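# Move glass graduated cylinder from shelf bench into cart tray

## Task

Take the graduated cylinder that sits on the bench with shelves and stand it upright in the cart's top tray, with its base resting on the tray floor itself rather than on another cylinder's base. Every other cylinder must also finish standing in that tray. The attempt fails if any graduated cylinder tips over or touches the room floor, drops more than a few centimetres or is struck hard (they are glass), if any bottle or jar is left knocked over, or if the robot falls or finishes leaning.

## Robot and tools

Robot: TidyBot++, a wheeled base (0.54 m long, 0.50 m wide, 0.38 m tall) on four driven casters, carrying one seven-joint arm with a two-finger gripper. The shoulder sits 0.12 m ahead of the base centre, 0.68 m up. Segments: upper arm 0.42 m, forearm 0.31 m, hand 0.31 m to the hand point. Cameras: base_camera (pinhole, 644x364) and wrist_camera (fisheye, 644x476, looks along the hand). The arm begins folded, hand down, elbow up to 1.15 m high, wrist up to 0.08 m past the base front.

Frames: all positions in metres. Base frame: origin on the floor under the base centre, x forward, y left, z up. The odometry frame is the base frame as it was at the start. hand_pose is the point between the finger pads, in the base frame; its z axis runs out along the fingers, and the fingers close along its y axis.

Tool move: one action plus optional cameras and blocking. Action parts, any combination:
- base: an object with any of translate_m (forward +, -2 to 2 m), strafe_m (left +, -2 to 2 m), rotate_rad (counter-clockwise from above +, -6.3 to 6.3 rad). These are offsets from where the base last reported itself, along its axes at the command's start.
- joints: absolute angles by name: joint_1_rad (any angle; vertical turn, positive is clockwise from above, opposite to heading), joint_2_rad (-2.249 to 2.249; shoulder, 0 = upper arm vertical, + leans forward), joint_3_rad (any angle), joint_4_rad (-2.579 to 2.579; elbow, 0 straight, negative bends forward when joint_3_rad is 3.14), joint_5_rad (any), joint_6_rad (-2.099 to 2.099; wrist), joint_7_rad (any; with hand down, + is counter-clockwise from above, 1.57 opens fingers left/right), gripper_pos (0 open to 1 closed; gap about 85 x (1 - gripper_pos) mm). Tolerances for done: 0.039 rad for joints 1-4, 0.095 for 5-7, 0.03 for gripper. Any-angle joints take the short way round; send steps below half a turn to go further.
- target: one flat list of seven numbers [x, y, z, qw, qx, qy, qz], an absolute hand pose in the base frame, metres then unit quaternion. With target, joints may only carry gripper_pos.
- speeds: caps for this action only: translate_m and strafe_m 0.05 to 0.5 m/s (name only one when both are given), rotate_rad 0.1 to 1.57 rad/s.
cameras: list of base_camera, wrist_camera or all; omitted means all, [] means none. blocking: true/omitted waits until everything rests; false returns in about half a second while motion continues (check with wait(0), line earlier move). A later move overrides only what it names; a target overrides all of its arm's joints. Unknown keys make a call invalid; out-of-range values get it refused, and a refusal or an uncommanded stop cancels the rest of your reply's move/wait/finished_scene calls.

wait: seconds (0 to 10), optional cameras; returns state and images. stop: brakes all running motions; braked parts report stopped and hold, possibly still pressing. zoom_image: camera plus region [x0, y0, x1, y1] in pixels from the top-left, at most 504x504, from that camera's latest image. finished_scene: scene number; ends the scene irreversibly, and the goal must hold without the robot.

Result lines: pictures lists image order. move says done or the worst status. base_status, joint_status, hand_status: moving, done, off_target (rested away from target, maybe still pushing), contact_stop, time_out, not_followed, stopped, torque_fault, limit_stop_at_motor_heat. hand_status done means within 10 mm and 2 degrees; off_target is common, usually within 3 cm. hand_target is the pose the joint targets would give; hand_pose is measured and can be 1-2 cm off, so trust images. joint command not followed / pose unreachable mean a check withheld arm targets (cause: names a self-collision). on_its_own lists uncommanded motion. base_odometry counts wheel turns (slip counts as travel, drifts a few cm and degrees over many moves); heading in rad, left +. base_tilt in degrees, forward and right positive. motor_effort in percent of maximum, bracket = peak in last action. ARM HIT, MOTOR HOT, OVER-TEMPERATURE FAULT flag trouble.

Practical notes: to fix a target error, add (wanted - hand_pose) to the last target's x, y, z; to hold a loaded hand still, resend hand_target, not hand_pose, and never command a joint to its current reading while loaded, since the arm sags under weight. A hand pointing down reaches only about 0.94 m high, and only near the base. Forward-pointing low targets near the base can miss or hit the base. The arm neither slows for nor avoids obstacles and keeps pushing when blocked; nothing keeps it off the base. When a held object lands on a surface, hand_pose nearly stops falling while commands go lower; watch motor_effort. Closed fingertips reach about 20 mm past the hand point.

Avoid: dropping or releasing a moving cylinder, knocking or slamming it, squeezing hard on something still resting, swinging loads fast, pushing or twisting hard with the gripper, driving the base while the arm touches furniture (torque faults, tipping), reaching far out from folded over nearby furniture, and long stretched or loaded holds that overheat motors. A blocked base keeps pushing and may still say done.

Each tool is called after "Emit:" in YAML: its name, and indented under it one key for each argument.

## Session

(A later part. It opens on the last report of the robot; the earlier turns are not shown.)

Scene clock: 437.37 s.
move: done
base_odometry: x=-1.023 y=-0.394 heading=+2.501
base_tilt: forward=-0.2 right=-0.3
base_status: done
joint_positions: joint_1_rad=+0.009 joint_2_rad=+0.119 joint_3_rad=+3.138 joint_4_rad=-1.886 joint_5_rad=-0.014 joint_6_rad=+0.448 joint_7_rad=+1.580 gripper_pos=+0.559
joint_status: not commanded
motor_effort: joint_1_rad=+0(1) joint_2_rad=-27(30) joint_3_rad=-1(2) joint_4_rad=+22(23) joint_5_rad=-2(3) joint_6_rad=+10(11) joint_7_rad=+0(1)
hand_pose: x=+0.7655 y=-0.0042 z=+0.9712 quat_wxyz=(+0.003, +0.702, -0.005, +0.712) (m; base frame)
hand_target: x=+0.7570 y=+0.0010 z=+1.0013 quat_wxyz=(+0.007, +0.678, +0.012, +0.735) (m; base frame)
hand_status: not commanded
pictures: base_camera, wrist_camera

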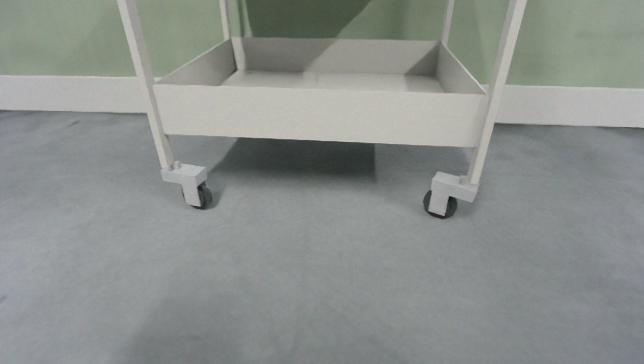

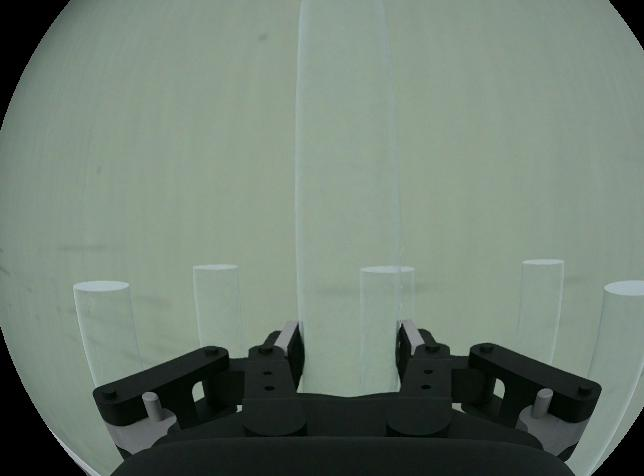

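Emit:
move:
  joints: {"joint_2_rad": 0.130, "joint_4_rad": -1.953, "joint_6_rad": 0.594}
  blocking: false
  cameras: []

Emit:
move:
  joints: {"joint_2_rad": 0.173, "joint_4_rad": -2.014, "joint_6_rad": 0.697}
  blocking: false
  cameras: []

Emit:
move:
  joints: {"joint_2_rad": 0.225, "joint_4_rad": -2.068, "joint_6_rad": 0.803}
  cameras: ["wrist_camera"]

Scene clock: 468.07 s.
move: moving
base_odometry: x=-1.023 y=-0.394 heading=+2.501
base_tilt: forward=-0.1 right=-0.3
base_status: not commanded
joint_positions: joint_1_rad=+0.009 joint_2_rad=+0.141 joint_3_rad=+3.138 joint_4_rad=-1.952 joint_5_rad=-0.014 joint_6_rad=+0.550 joint_7_rad=+1.580 gripper_pos=+0.559
joint_status: joint_2_rad moving; joint_4_rad moving; joint_6_rad moving
motor_effort: joint_1_rad=+0(1) joint_2_rad=-29(29) joint_3_rad=-1(2) joint_4_rad=+22(23) joint_5_rad=-2(2) joint_6_rad=+11(12) joint_7_rad=+0(1)
hand_pose: x=+0.7618 y=-0.0045 z=+0.9498 quat_wxyz=(+0.003, +0.698, -0.006, +0.717) (m; base frame)
hand_target: x=+0.7578 y=+0.0020 z=+0.9703 quat_wxyz=(+0.005, +0.678, +0.012, +0.735) (m; base frame)
hand_status: not commanded
pictures: none
No camera images: "cameras" was empty.

Scene clock: 468.57 s.
move: moving
base_odometry: x=-1.023 y=-0.394 heading=+2.501
base_tilt: forward=-0.2 right=-0.3
base_status: not commanded
joint_positions: joint_1_rad=+0.009 joint_2_rad=+0.186 joint_3_rad=+3.138 joint_4_rad=-2.013 joint_5_rad=-0.014 joint_6_rad=+0.653 joint_7_rad=+1.580 gripper_pos=+0.559
joint_status: joint_2_rad moving; joint_4_rad moving; joint_6_rad moving
motor_effort: joint_1_rad=+0(0) joint_2_rad=-29(30) joint_3_rad=-1(1) joint_4_rad=+22(22) joint_5_rad=-1(2) joint_6_rad=+12(12) joint_7_rad=+0(1)
hand_pose: x=+0.7624 y=-0.0050 z=+0.9179 quat_wxyz=(+0.004, +0.698, -0.006, +0.716) (m; base frame)
hand_target: x=+0.7582 y=+0.0029 z=+0.9396 quat_wxyz=(+0.003, +0.678, +0.012, +0.735) (m; base frame)
hand_status: not commanded
pictures: none
No camera images: "cameras" was empty.

Scene clock: 469.63 s.
move: done
base_odometry: x=-1.023 y=-0.394 heading=+2.501
base_tilt: forward=-0.1 right=-0.4
base_status: not commanded
joint_positions: joint_1_rad=+0.009 joint_2_rad=+0.243 joint_3_rad=+3.138 joint_4_rad=-2.067 joint_5_rad=-0.014 joint_6_rad=+0.767 joint_7_rad=+1.580 gripper_pos=+0.559
joint_status: all done
motor_effort: joint_1_rad=+0(1) joint_2_rad=-30(31) joint_3_rad=-1(2) joint_4_rad=+18(21) joint_5_rad=-2(2) joint_6_rad=+11(12) joint_7_rad=+0(1)
hand_pose: x=+0.7638 y=-0.0054 z=+0.8872 quat_wxyz=(+0.005, +0.697, -0.006, +0.717) (m; base frame)
hand_target: x=+0.7590 y=+0.0037 z=+0.9092 quat_wxyz=(+0.001, +0.678, +0.013, +0.735) (m; base frame)
hand_status: not commanded
pictures: wrist_camera

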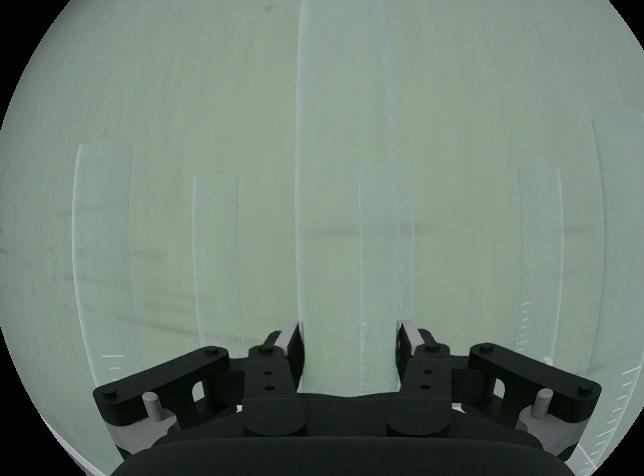

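Emit:
move:
  joints: {"joint_2_rad": 0.266, "joint_4_rad": -2.103, "joint_6_rad": 0.870}
  cameras: ["wrist_camera"]

Emit:
zoom_image:
  camera: "wrist_camera"
  region: [280, 200, 420, 400]

Scene clock: 478.47 s.
move: done
base_odometry: x=-1.023 y=-0.394 heading=+2.501
base_tilt: forward=-0.2 right=-0.3
base_status: not commanded
joint_positions: joint_1_rad=+0.009 joint_2_rad=+0.285 joint_3_rad=+3.138 joint_4_rad=-2.102 joint_5_rad=-0.014 joint_6_rad=+0.835 joint_7_rad=+1.580 gripper_pos=+0.559
joint_status: all done
motor_effort: joint_1_rad=+0(0) joint_2_rad=-30(32) joint_3_rad=-1(2) joint_4_rad=+17(20) joint_5_rad=-1(2) joint_6_rad=+10(12) joint_7_rad=+0(1)
hand_pose: x=+0.7638 y=-0.0056 z=+0.8629 quat_wxyz=(+0.005, +0.700, -0.006, +0.714) (m; base frame)
hand_target: x=+0.7595 y=+0.0042 z=+0.8849 quat_wxyz=(+0.000, +0.681, +0.012, +0.732) (m; base frame)
hand_status: not commanded
pictures: wrist_camera

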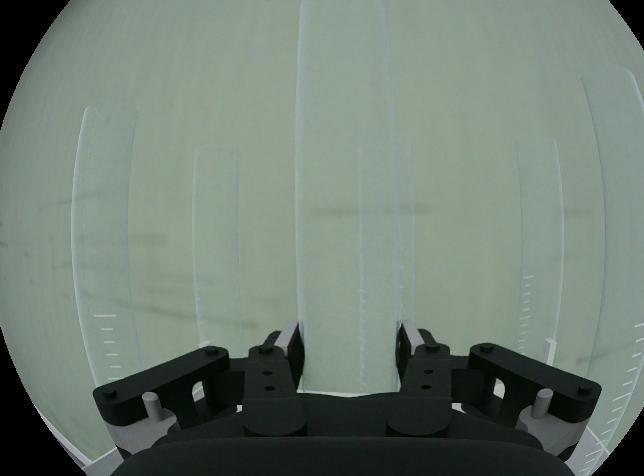

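Scaled by 2.520.

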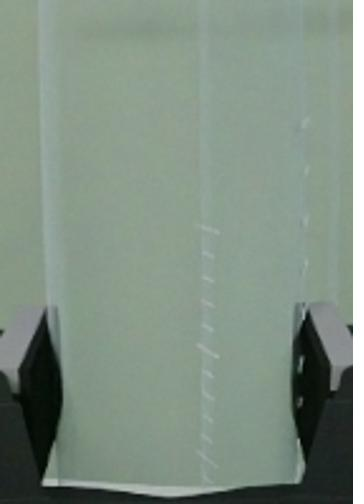

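Emit:
move:
  joints: {"joint_2_rad": 0.295, "joint_4_rad": -2.121, "joint_6_rad": 0.914}
  cameras: []

Emit:
move:
  joints: {"joint_2_rad": 0.312, "joint_4_rad": -2.132, "joint_6_rad": 0.943}
  cameras: ["wrist_camera"]

Scene clock: 484.43 s.
move: done
base_odometry: x=-1.023 y=-0.394 heading=+2.501
base_tilt: forward=-0.1 right=-0.3
base_status: not commanded
joint_positions: joint_1_rad=+0.009 joint_2_rad=+0.311 joint_3_rad=+3.138 joint_4_rad=-2.118 joint_5_rad=-0.014 joint_6_rad=+0.879 joint_7_rad=+1.580 gripper_pos=+0.559
joint_status: all done
motor_effort: joint_1_rad=+0(1) joint_2_rad=-31(32) joint_3_rad=+0(2) joint_4_rad=+17(18) joint_5_rad=-1(2) joint_6_rad=+10(11) joint_7_rad=+0(0)
hand_pose: x=+0.7645 y=-0.0058 z=+0.8509 quat_wxyz=(+0.006, +0.700, -0.006, +0.714) (m; base frame)
hand_target: x=+0.7604 y=+0.0045 z=+0.8705 quat_wxyz=(-0.001, +0.682, +0.012, +0.731) (m; base frame)
hand_status: not commanded
pictures: none
No camera images: "cameras" was empty.

Scene clock: 485.07 s.
move: done
base_odometry: x=-1.023 y=-0.394 heading=+2.501
base_tilt: forward=-0.1 right=-0.3
base_status: not commanded
joint_positions: joint_1_rad=+0.009 joint_2_rad=+0.326 joint_3_rad=+3.138 joint_4_rad=-2.128 joint_5_rad=-0.014 joint_6_rad=+0.907 joint_7_rad=+1.580 gripper_pos=+0.559
joint_status: all done
motor_effort: joint_1_rad=+0(0) joint_2_rad=-31(31) joint_3_rad=-1(2) joint_4_rad=+17(18) joint_5_rad=-2(2) joint_6_rad=+11(11) joint_7_rad=+0(1)
hand_pose: x=+0.7644 y=-0.0059 z=+0.8446 quat_wxyz=(+0.006, +0.699, -0.006, +0.715) (m; base frame)
hand_target: x=+0.7605 y=+0.0046 z=+0.8629 quat_wxyz=(-0.001, +0.682, +0.012, +0.731) (m; base frame)
hand_status: not commanded
pictures: wrist_camera

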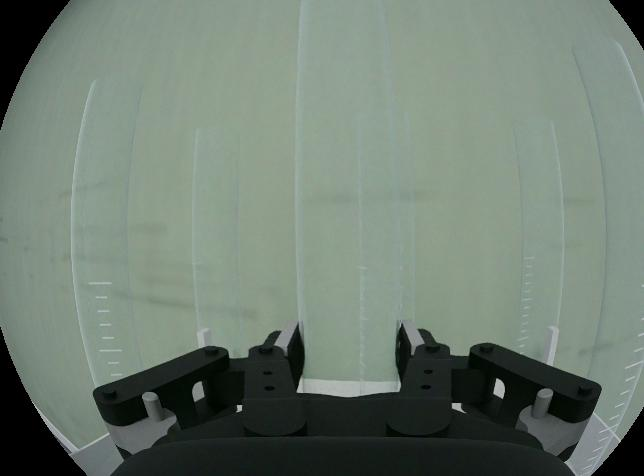

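Emit:
move:
  joints: {"joint_2_rad": 0.330, "joint_4_rad": -2.142, "joint_6_rad": 0.958}
  cameras: ["wrist_camera"]

Emit:
zoom_image:
  camera: "wrist_camera"
  region: [280, 200, 420, 400]

Scene clock: 490.13 s.
move: done
base_odometry: x=-1.023 y=-0.394 heading=+2.501
base_tilt: forward=-0.1 right=-0.3
base_status: not commanded
joint_positions: joint_1_rad=+0.009 joint_2_rad=+0.345 joint_3_rad=+3.138 joint_4_rad=-2.138 joint_5_rad=-0.014 joint_6_rad=+0.921 joint_7_rad=+1.580 gripper_pos=+0.559
joint_status: all done
motor_effort: joint_1_rad=+0(0) joint_2_rad=-31(32) joint_3_rad=+0(2) joint_4_rad=+16(18) joint_5_rad=-1(2) joint_6_rad=+11(11) joint_7_rad=+0(1)
hand_pose: x=+0.7649 y=-0.0059 z=+0.8323 quat_wxyz=(+0.006, +0.704, -0.006, +0.710) (m; base frame)
hand_target: x=+0.7612 y=+0.0047 z=+0.8510 quat_wxyz=(-0.002, +0.687, +0.012, +0.727) (m; base frame)
hand_status: not commanded
pictures: wrist_camera

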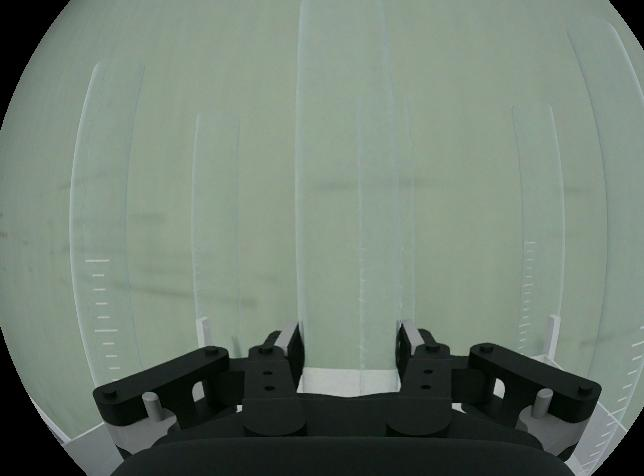

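Scaled by 2.520.

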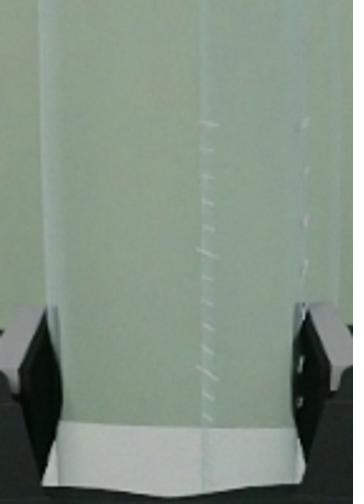

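Emit:
move:
  joints: {"joint_2_rad": 0.344, "joint_4_rad": -2.150, "joint_6_rad": 0.981}
  cameras: ["wrist_camera"]

Scene clock: 498.00 s.
move: done
base_odometry: x=-1.023 y=-0.394 heading=+2.501
base_tilt: forward=-0.1 right=-0.3
base_status: not commanded
joint_positions: joint_1_rad=+0.009 joint_2_rad=+0.358 joint_3_rad=+3.138 joint_4_rad=-2.145 joint_5_rad=-0.014 joint_6_rad=+0.945 joint_7_rad=+1.580 gripper_pos=+0.559
joint_status: all done
motor_effort: joint_1_rad=+0(1) joint_2_rad=-30(32) joint_3_rad=-1(2) joint_4_rad=+16(18) joint_5_rad=-1(2) joint_6_rad=+11(11) joint_7_rad=+0(1)
hand_pose: x=+0.7649 y=-0.0060 z=+0.8275 quat_wxyz=(+0.006, +0.703, -0.006, +0.711) (m; base frame)
hand_target: x=+0.7612 y=+0.0049 z=+0.8451 quat_wxyz=(-0.002, +0.686, +0.012, +0.727) (m; base frame)
hand_status: not commanded
pictures: wrist_camera

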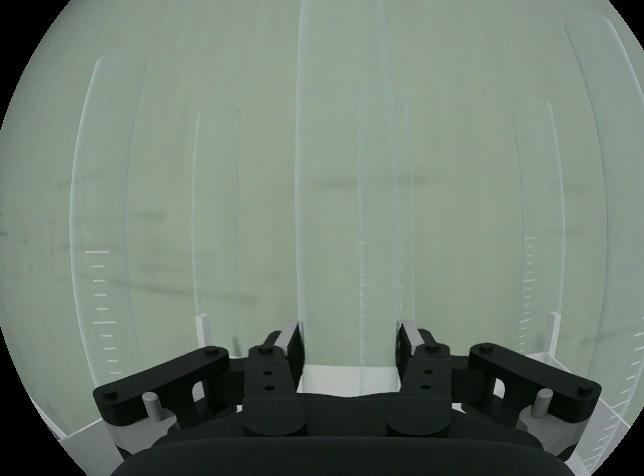

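Emit:
move:
  joints: {"joint_2_rad": 0.356, "joint_4_rad": -2.157, "joint_6_rad": 1.000}
  cameras: ["wrist_camera"]

Scene clock: 500.43 s.
move: done
base_odometry: x=-1.023 y=-0.394 heading=+2.501
base_tilt: forward=-0.1 right=-0.3
base_status: not commanded
joint_positions: joint_1_rad=+0.009 joint_2_rad=+0.366 joint_3_rad=+3.138 joint_4_rad=-2.150 joint_5_rad=-0.014 joint_6_rad=+0.965 joint_7_rad=+1.580 gripper_pos=+0.559
joint_status: all done
motor_effort: joint_1_rad=-1(1) joint_2_rad=-31(32) joint_3_rad=+0(3) joint_4_rad=+16(17) joint_5_rad=-1(2) joint_6_rad=+10(11) joint_7_rad=+0(1)
hand_pose: x=+0.7648 y=-0.0060 z=+0.8258 quat_wxyz=(+0.006, +0.700, -0.006, +0.714) (m; base frame)
hand_target: x=+0.7612 y=+0.0050 z=+0.8398 quat_wxyz=(-0.002, +0.686, +0.012, +0.727) (m; base frame)
hand_status: not commanded
pictures: wrist_camera

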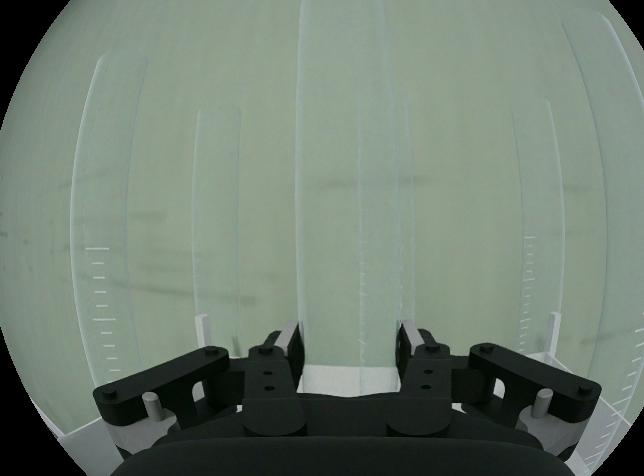

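Emit:
move:
  joints: {"joint_2_rad": 0.368, "joint_4_rad": -2.164, "joint_6_rad": 1.010}
  cameras: ["wrist_camera"]

Emit:
zoom_image:
  camera: "wrist_camera"
  region: [280, 200, 420, 400]

Scene clock: 504.40 s.
move: done
base_odometry: x=-1.023 y=-0.394 heading=+2.501
base_tilt: forward=-0.1 right=-0.3
base_status: not commanded
joint_positions: joint_1_rad=+0.009 joint_2_rad=+0.371 joint_3_rad=+3.138 joint_4_rad=-2.153 joint_5_rad=-0.014 joint_6_rad=+0.979 joint_7_rad=+1.580 gripper_pos=+0.559
joint_status: all done
motor_effort: joint_1_rad=+0(1) joint_2_rad=-29(31) joint_3_rad=-1(2) joint_4_rad=+15(16) joint_5_rad=-1(2) joint_6_rad=+10(11) joint_7_rad=+0(0)
hand_pose: x=+0.7648 y=-0.0061 z=+0.8258 quat_wxyz=(+0.006, +0.698, -0.006, +0.716) (m; base frame)
hand_target: x=+0.7612 y=+0.0050 z=+0.8318 quat_wxyz=(-0.003, +0.690, +0.012, +0.724) (m; base frame)
hand_status: not commanded
pictures: wrist_camera

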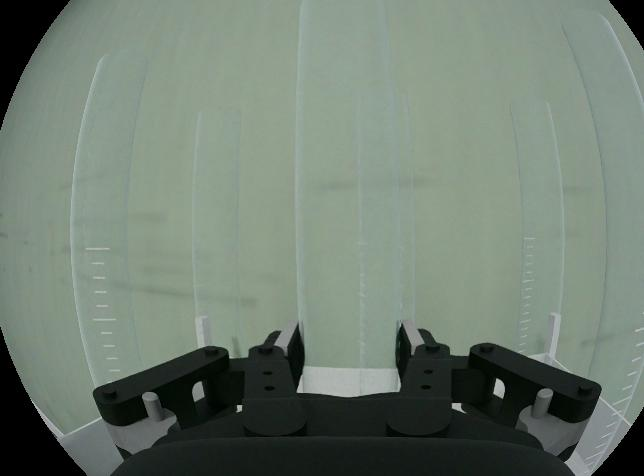

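Scaled by 2.520.

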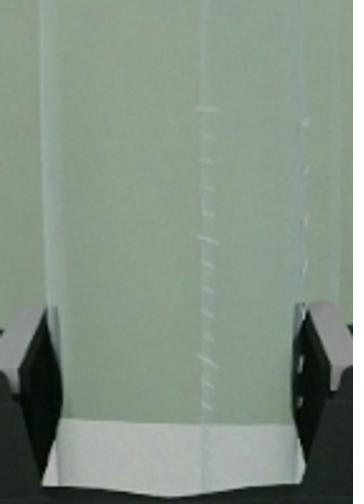

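Emit:
move:
  joints: {"joint_2_rad": 0.358, "joint_4_rad": -2.158, "joint_6_rad": 0.955}
  cameras: ["wrist_camera"]

Scene clock: 518.90 s.
move: done
base_odometry: x=-1.023 y=-0.394 heading=+2.501
base_tilt: forward=-0.2 right=-0.4
base_status: not commanded
joint_positions: joint_1_rad=+0.009 joint_2_rad=+0.364 joint_3_rad=+3.138 joint_4_rad=-2.151 joint_5_rad=-0.014 joint_6_rad=+0.960 joint_7_rad=+1.580 gripper_pos=+0.559
joint_status: all done
motor_effort: joint_1_rad=+0(1) joint_2_rad=-28(29) joint_3_rad=-1(2) joint_4_rad=+13(15) joint_5_rad=-1(2) joint_6_rad=+8(10) joint_7_rad=+0(0)
hand_pose: x=+0.7643 y=-0.0060 z=+0.8255 quat_wxyz=(+0.006, +0.701, -0.006, +0.713) (m; base frame)
hand_target: x=+0.7617 y=+0.0047 z=+0.8240 quat_wxyz=(-0.002, +0.704, +0.012, +0.710) (m; base frame)
hand_status: not commanded
pictures: wrist_camera

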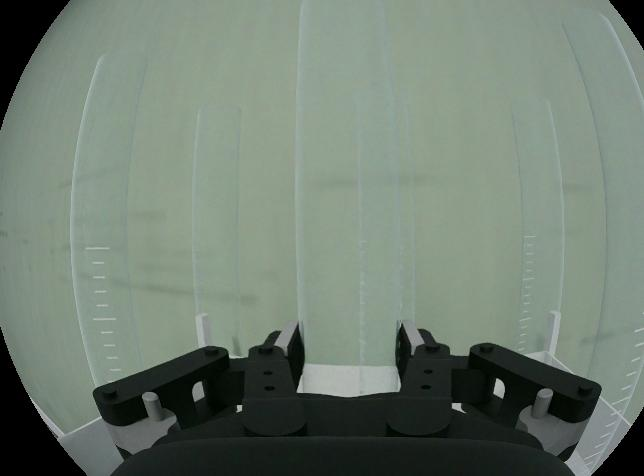

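Emit:
move:
  joints: {"gripper_pos": 0.46}
  cameras: ["wrist_camera"]

Emit:
zoom_image:
  camera: "wrist_camera"
  region: [280, 200, 420, 400]

Scene clock: 524.13 s.
move: done
base_odometry: x=-1.023 y=-0.394 heading=+2.501
base_tilt: forward=-0.2 right=-0.3
base_status: not commanded
joint_positions: joint_1_rad=+0.009 joint_2_rad=+0.364 joint_3_rad=+3.138 joint_4_rad=-2.151 joint_5_rad=-0.014 joint_6_rad=+0.960 joint_7_rad=+1.580 gripper_pos=+0.460
joint_status: all done
motor_effort: joint_1_rad=+0(1) joint_2_rad=-29(29) joint_3_rad=-1(2) joint_4_rad=+14(15) joint_5_rad=-2(2) joint_6_rad=+9(9) joint_7_rad=+0(1)
hand_pose: x=+0.7643 y=-0.0060 z=+0.8255 quat_wxyz=(+0.006, +0.701, -0.006, +0.713) (m; base frame)
hand_target: x=+0.7617 y=+0.0047 z=+0.8240 quat_wxyz=(-0.002, +0.704, +0.012, +0.710) (m; base frame)
hand_status: not commanded
pictures: wrist_camera

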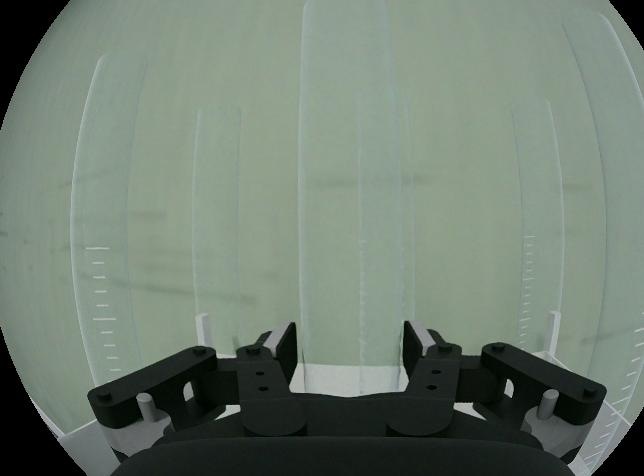

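Scaled by 2.520.

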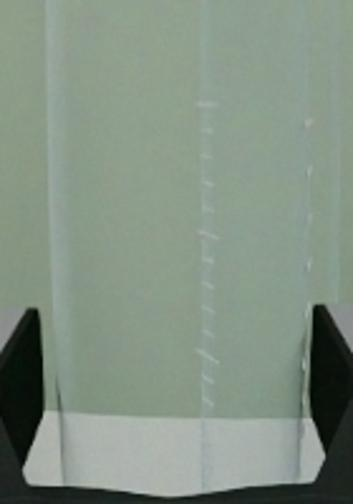

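Emit:
move:
  joints: {"gripper_pos": 0.15}
  cameras: ["wrist_camera"]

Scene clock: 541.03 s.
move: done
base_odometry: x=-1.023 y=-0.394 heading=+2.501
base_tilt: forward=-0.2 right=-0.3
base_status: not commanded
joint_positions: joint_1_rad=+0.009 joint_2_rad=+0.364 joint_3_rad=+3.138 joint_4_rad=-2.151 joint_5_rad=-0.014 joint_6_rad=+0.960 joint_7_rad=+1.580 gripper_pos=+0.150
joint_status: all done
motor_effort: joint_1_rad=+0(1) joint_2_rad=-29(29) joint_3_rad=-1(2) joint_4_rad=+15(15) joint_5_rad=-2(2) joint_6_rad=+9(9) joint_7_rad=+0(1)
hand_pose: x=+0.7643 y=-0.0060 z=+0.8255 quat_wxyz=(+0.006, +0.701, -0.006, +0.713) (m; base frame)
hand_target: x=+0.7617 y=+0.0047 z=+0.8240 quat_wxyz=(-0.002, +0.704, +0.012, +0.710) (m; base frame)
hand_status: not commanded
pictures: wrist_camera

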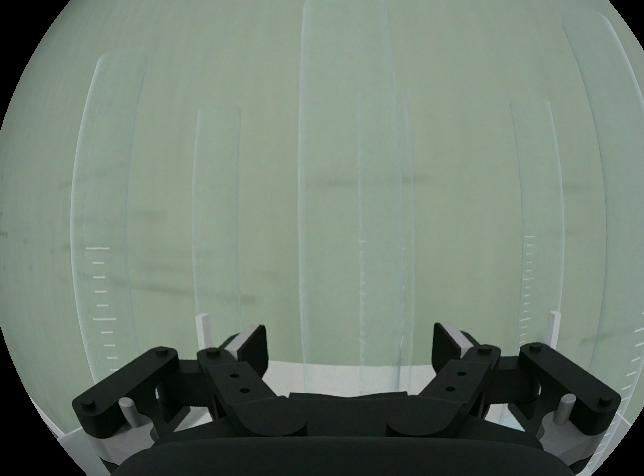

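Emit:
move:
  base: {"translate_m": -0.3}
  speeds: {"translate_m": 0.2}

Scene clock: 546.00 s.
move: done
base_odometry: x=-0.783 y=-0.573 heading=+2.501
base_tilt: forward=-0.2 right=-0.3
base_status: done
joint_positions: joint_1_rad=+0.009 joint_2_rad=+0.366 joint_3_rad=+3.138 joint_4_rad=-2.152 joint_5_rad=-0.014 joint_6_rad=+0.960 joint_7_rad=+1.580 gripper_pos=+0.150
joint_status: not commanded
motor_effort: joint_1_rad=+0(1) joint_2_rad=-29(31) joint_3_rad=-1(2) joint_4_rad=+14(15) joint_5_rad=-1(3) joint_6_rad=+9(9) joint_7_rad=+0(1)
hand_pose: x=+0.7644 y=-0.0059 z=+0.8239 quat_wxyz=(+0.006, +0.702, -0.006, +0.712) (m; base frame)
hand_target: x=+0.7617 y=+0.0047 z=+0.8240 quat_wxyz=(-0.002, +0.704, +0.012, +0.710) (m; base frame)
hand_status: not commanded
pictures: base_camera, wrist_camera

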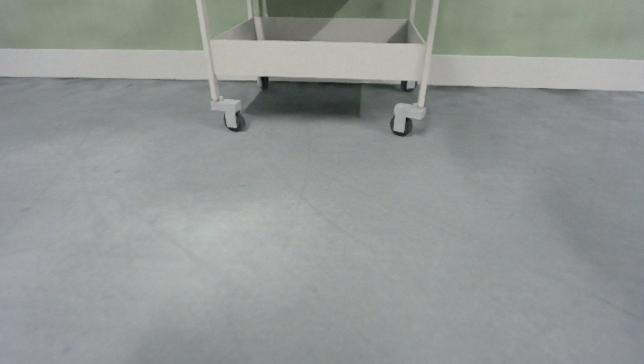

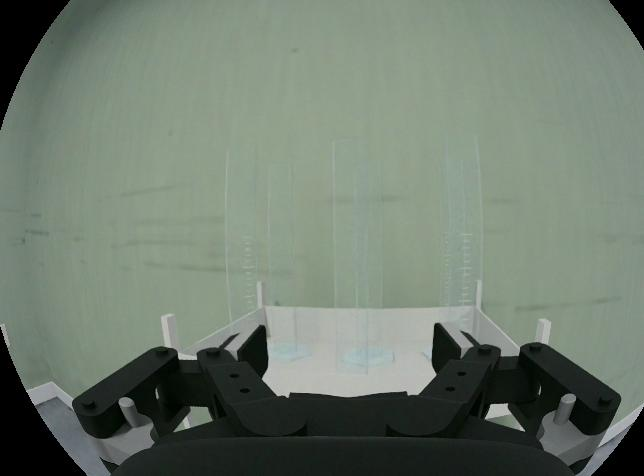

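Emit:
zoom_image:
  camera: "wrist_camera"
  region: [200, 120, 500, 400]

Scaled by 1.680.

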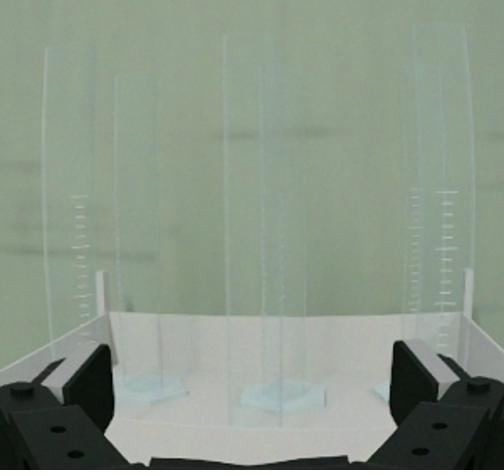

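Emit:
move:
  joints: {"joint_2_rad": -0.02, "joint_4_rad": -0.9, "joint_6_rad": -1.2}
  cameras: ["wrist_camera"]

Emit:
zoom_image:
  camera: "wrist_camera"
  region: [220, 200, 480, 410]

Scene clock: 557.83 s.
move: done
base_odometry: x=-0.783 y=-0.573 heading=+2.501
base_tilt: forward=-0.2 right=-0.3
base_status: not commanded
joint_positions: joint_1_rad=+0.009 joint_2_rad=-0.015 joint_3_rad=+3.138 joint_4_rad=-0.912 joint_5_rad=-0.014 joint_6_rad=-1.153 joint_7_rad=+1.580 gripper_pos=+0.150
joint_status: all done
motor_effort: joint_1_rad=+0(1) joint_2_rad=-17(32) joint_3_rad=-2(2) joint_4_rad=+17(22) joint_5_rad=-1(3) joint_6_rad=+7(10) joint_7_rad=+0(1)
hand_pose: x=+0.6347 y=+0.0026 z=+1.1546 quat_wxyz=(-0.003, +0.855, +0.003, +0.519) (m; base frame)
hand_target: x=+0.6245 y=-0.0130 z=+1.1512 quat_wxyz=(+0.018, +0.862, -0.009, +0.506) (m; base frame)
hand_status: not commanded
pictures: wrist_camera

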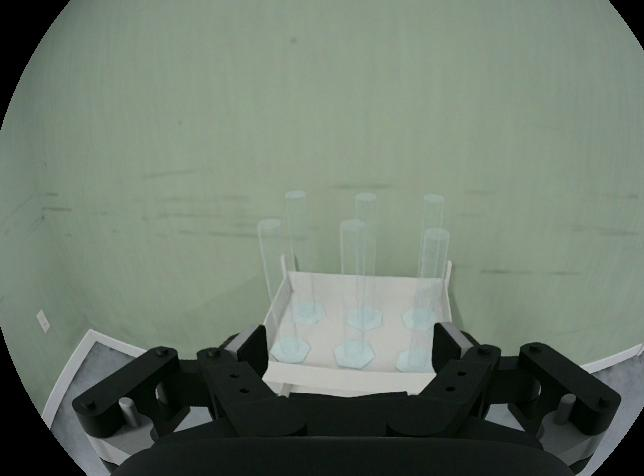

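Scaled by 1.938.

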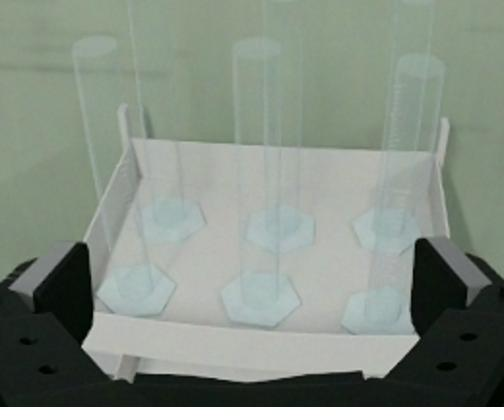

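Emit:
finished_scene:
  scene: 2

The scene is finished: the task was done.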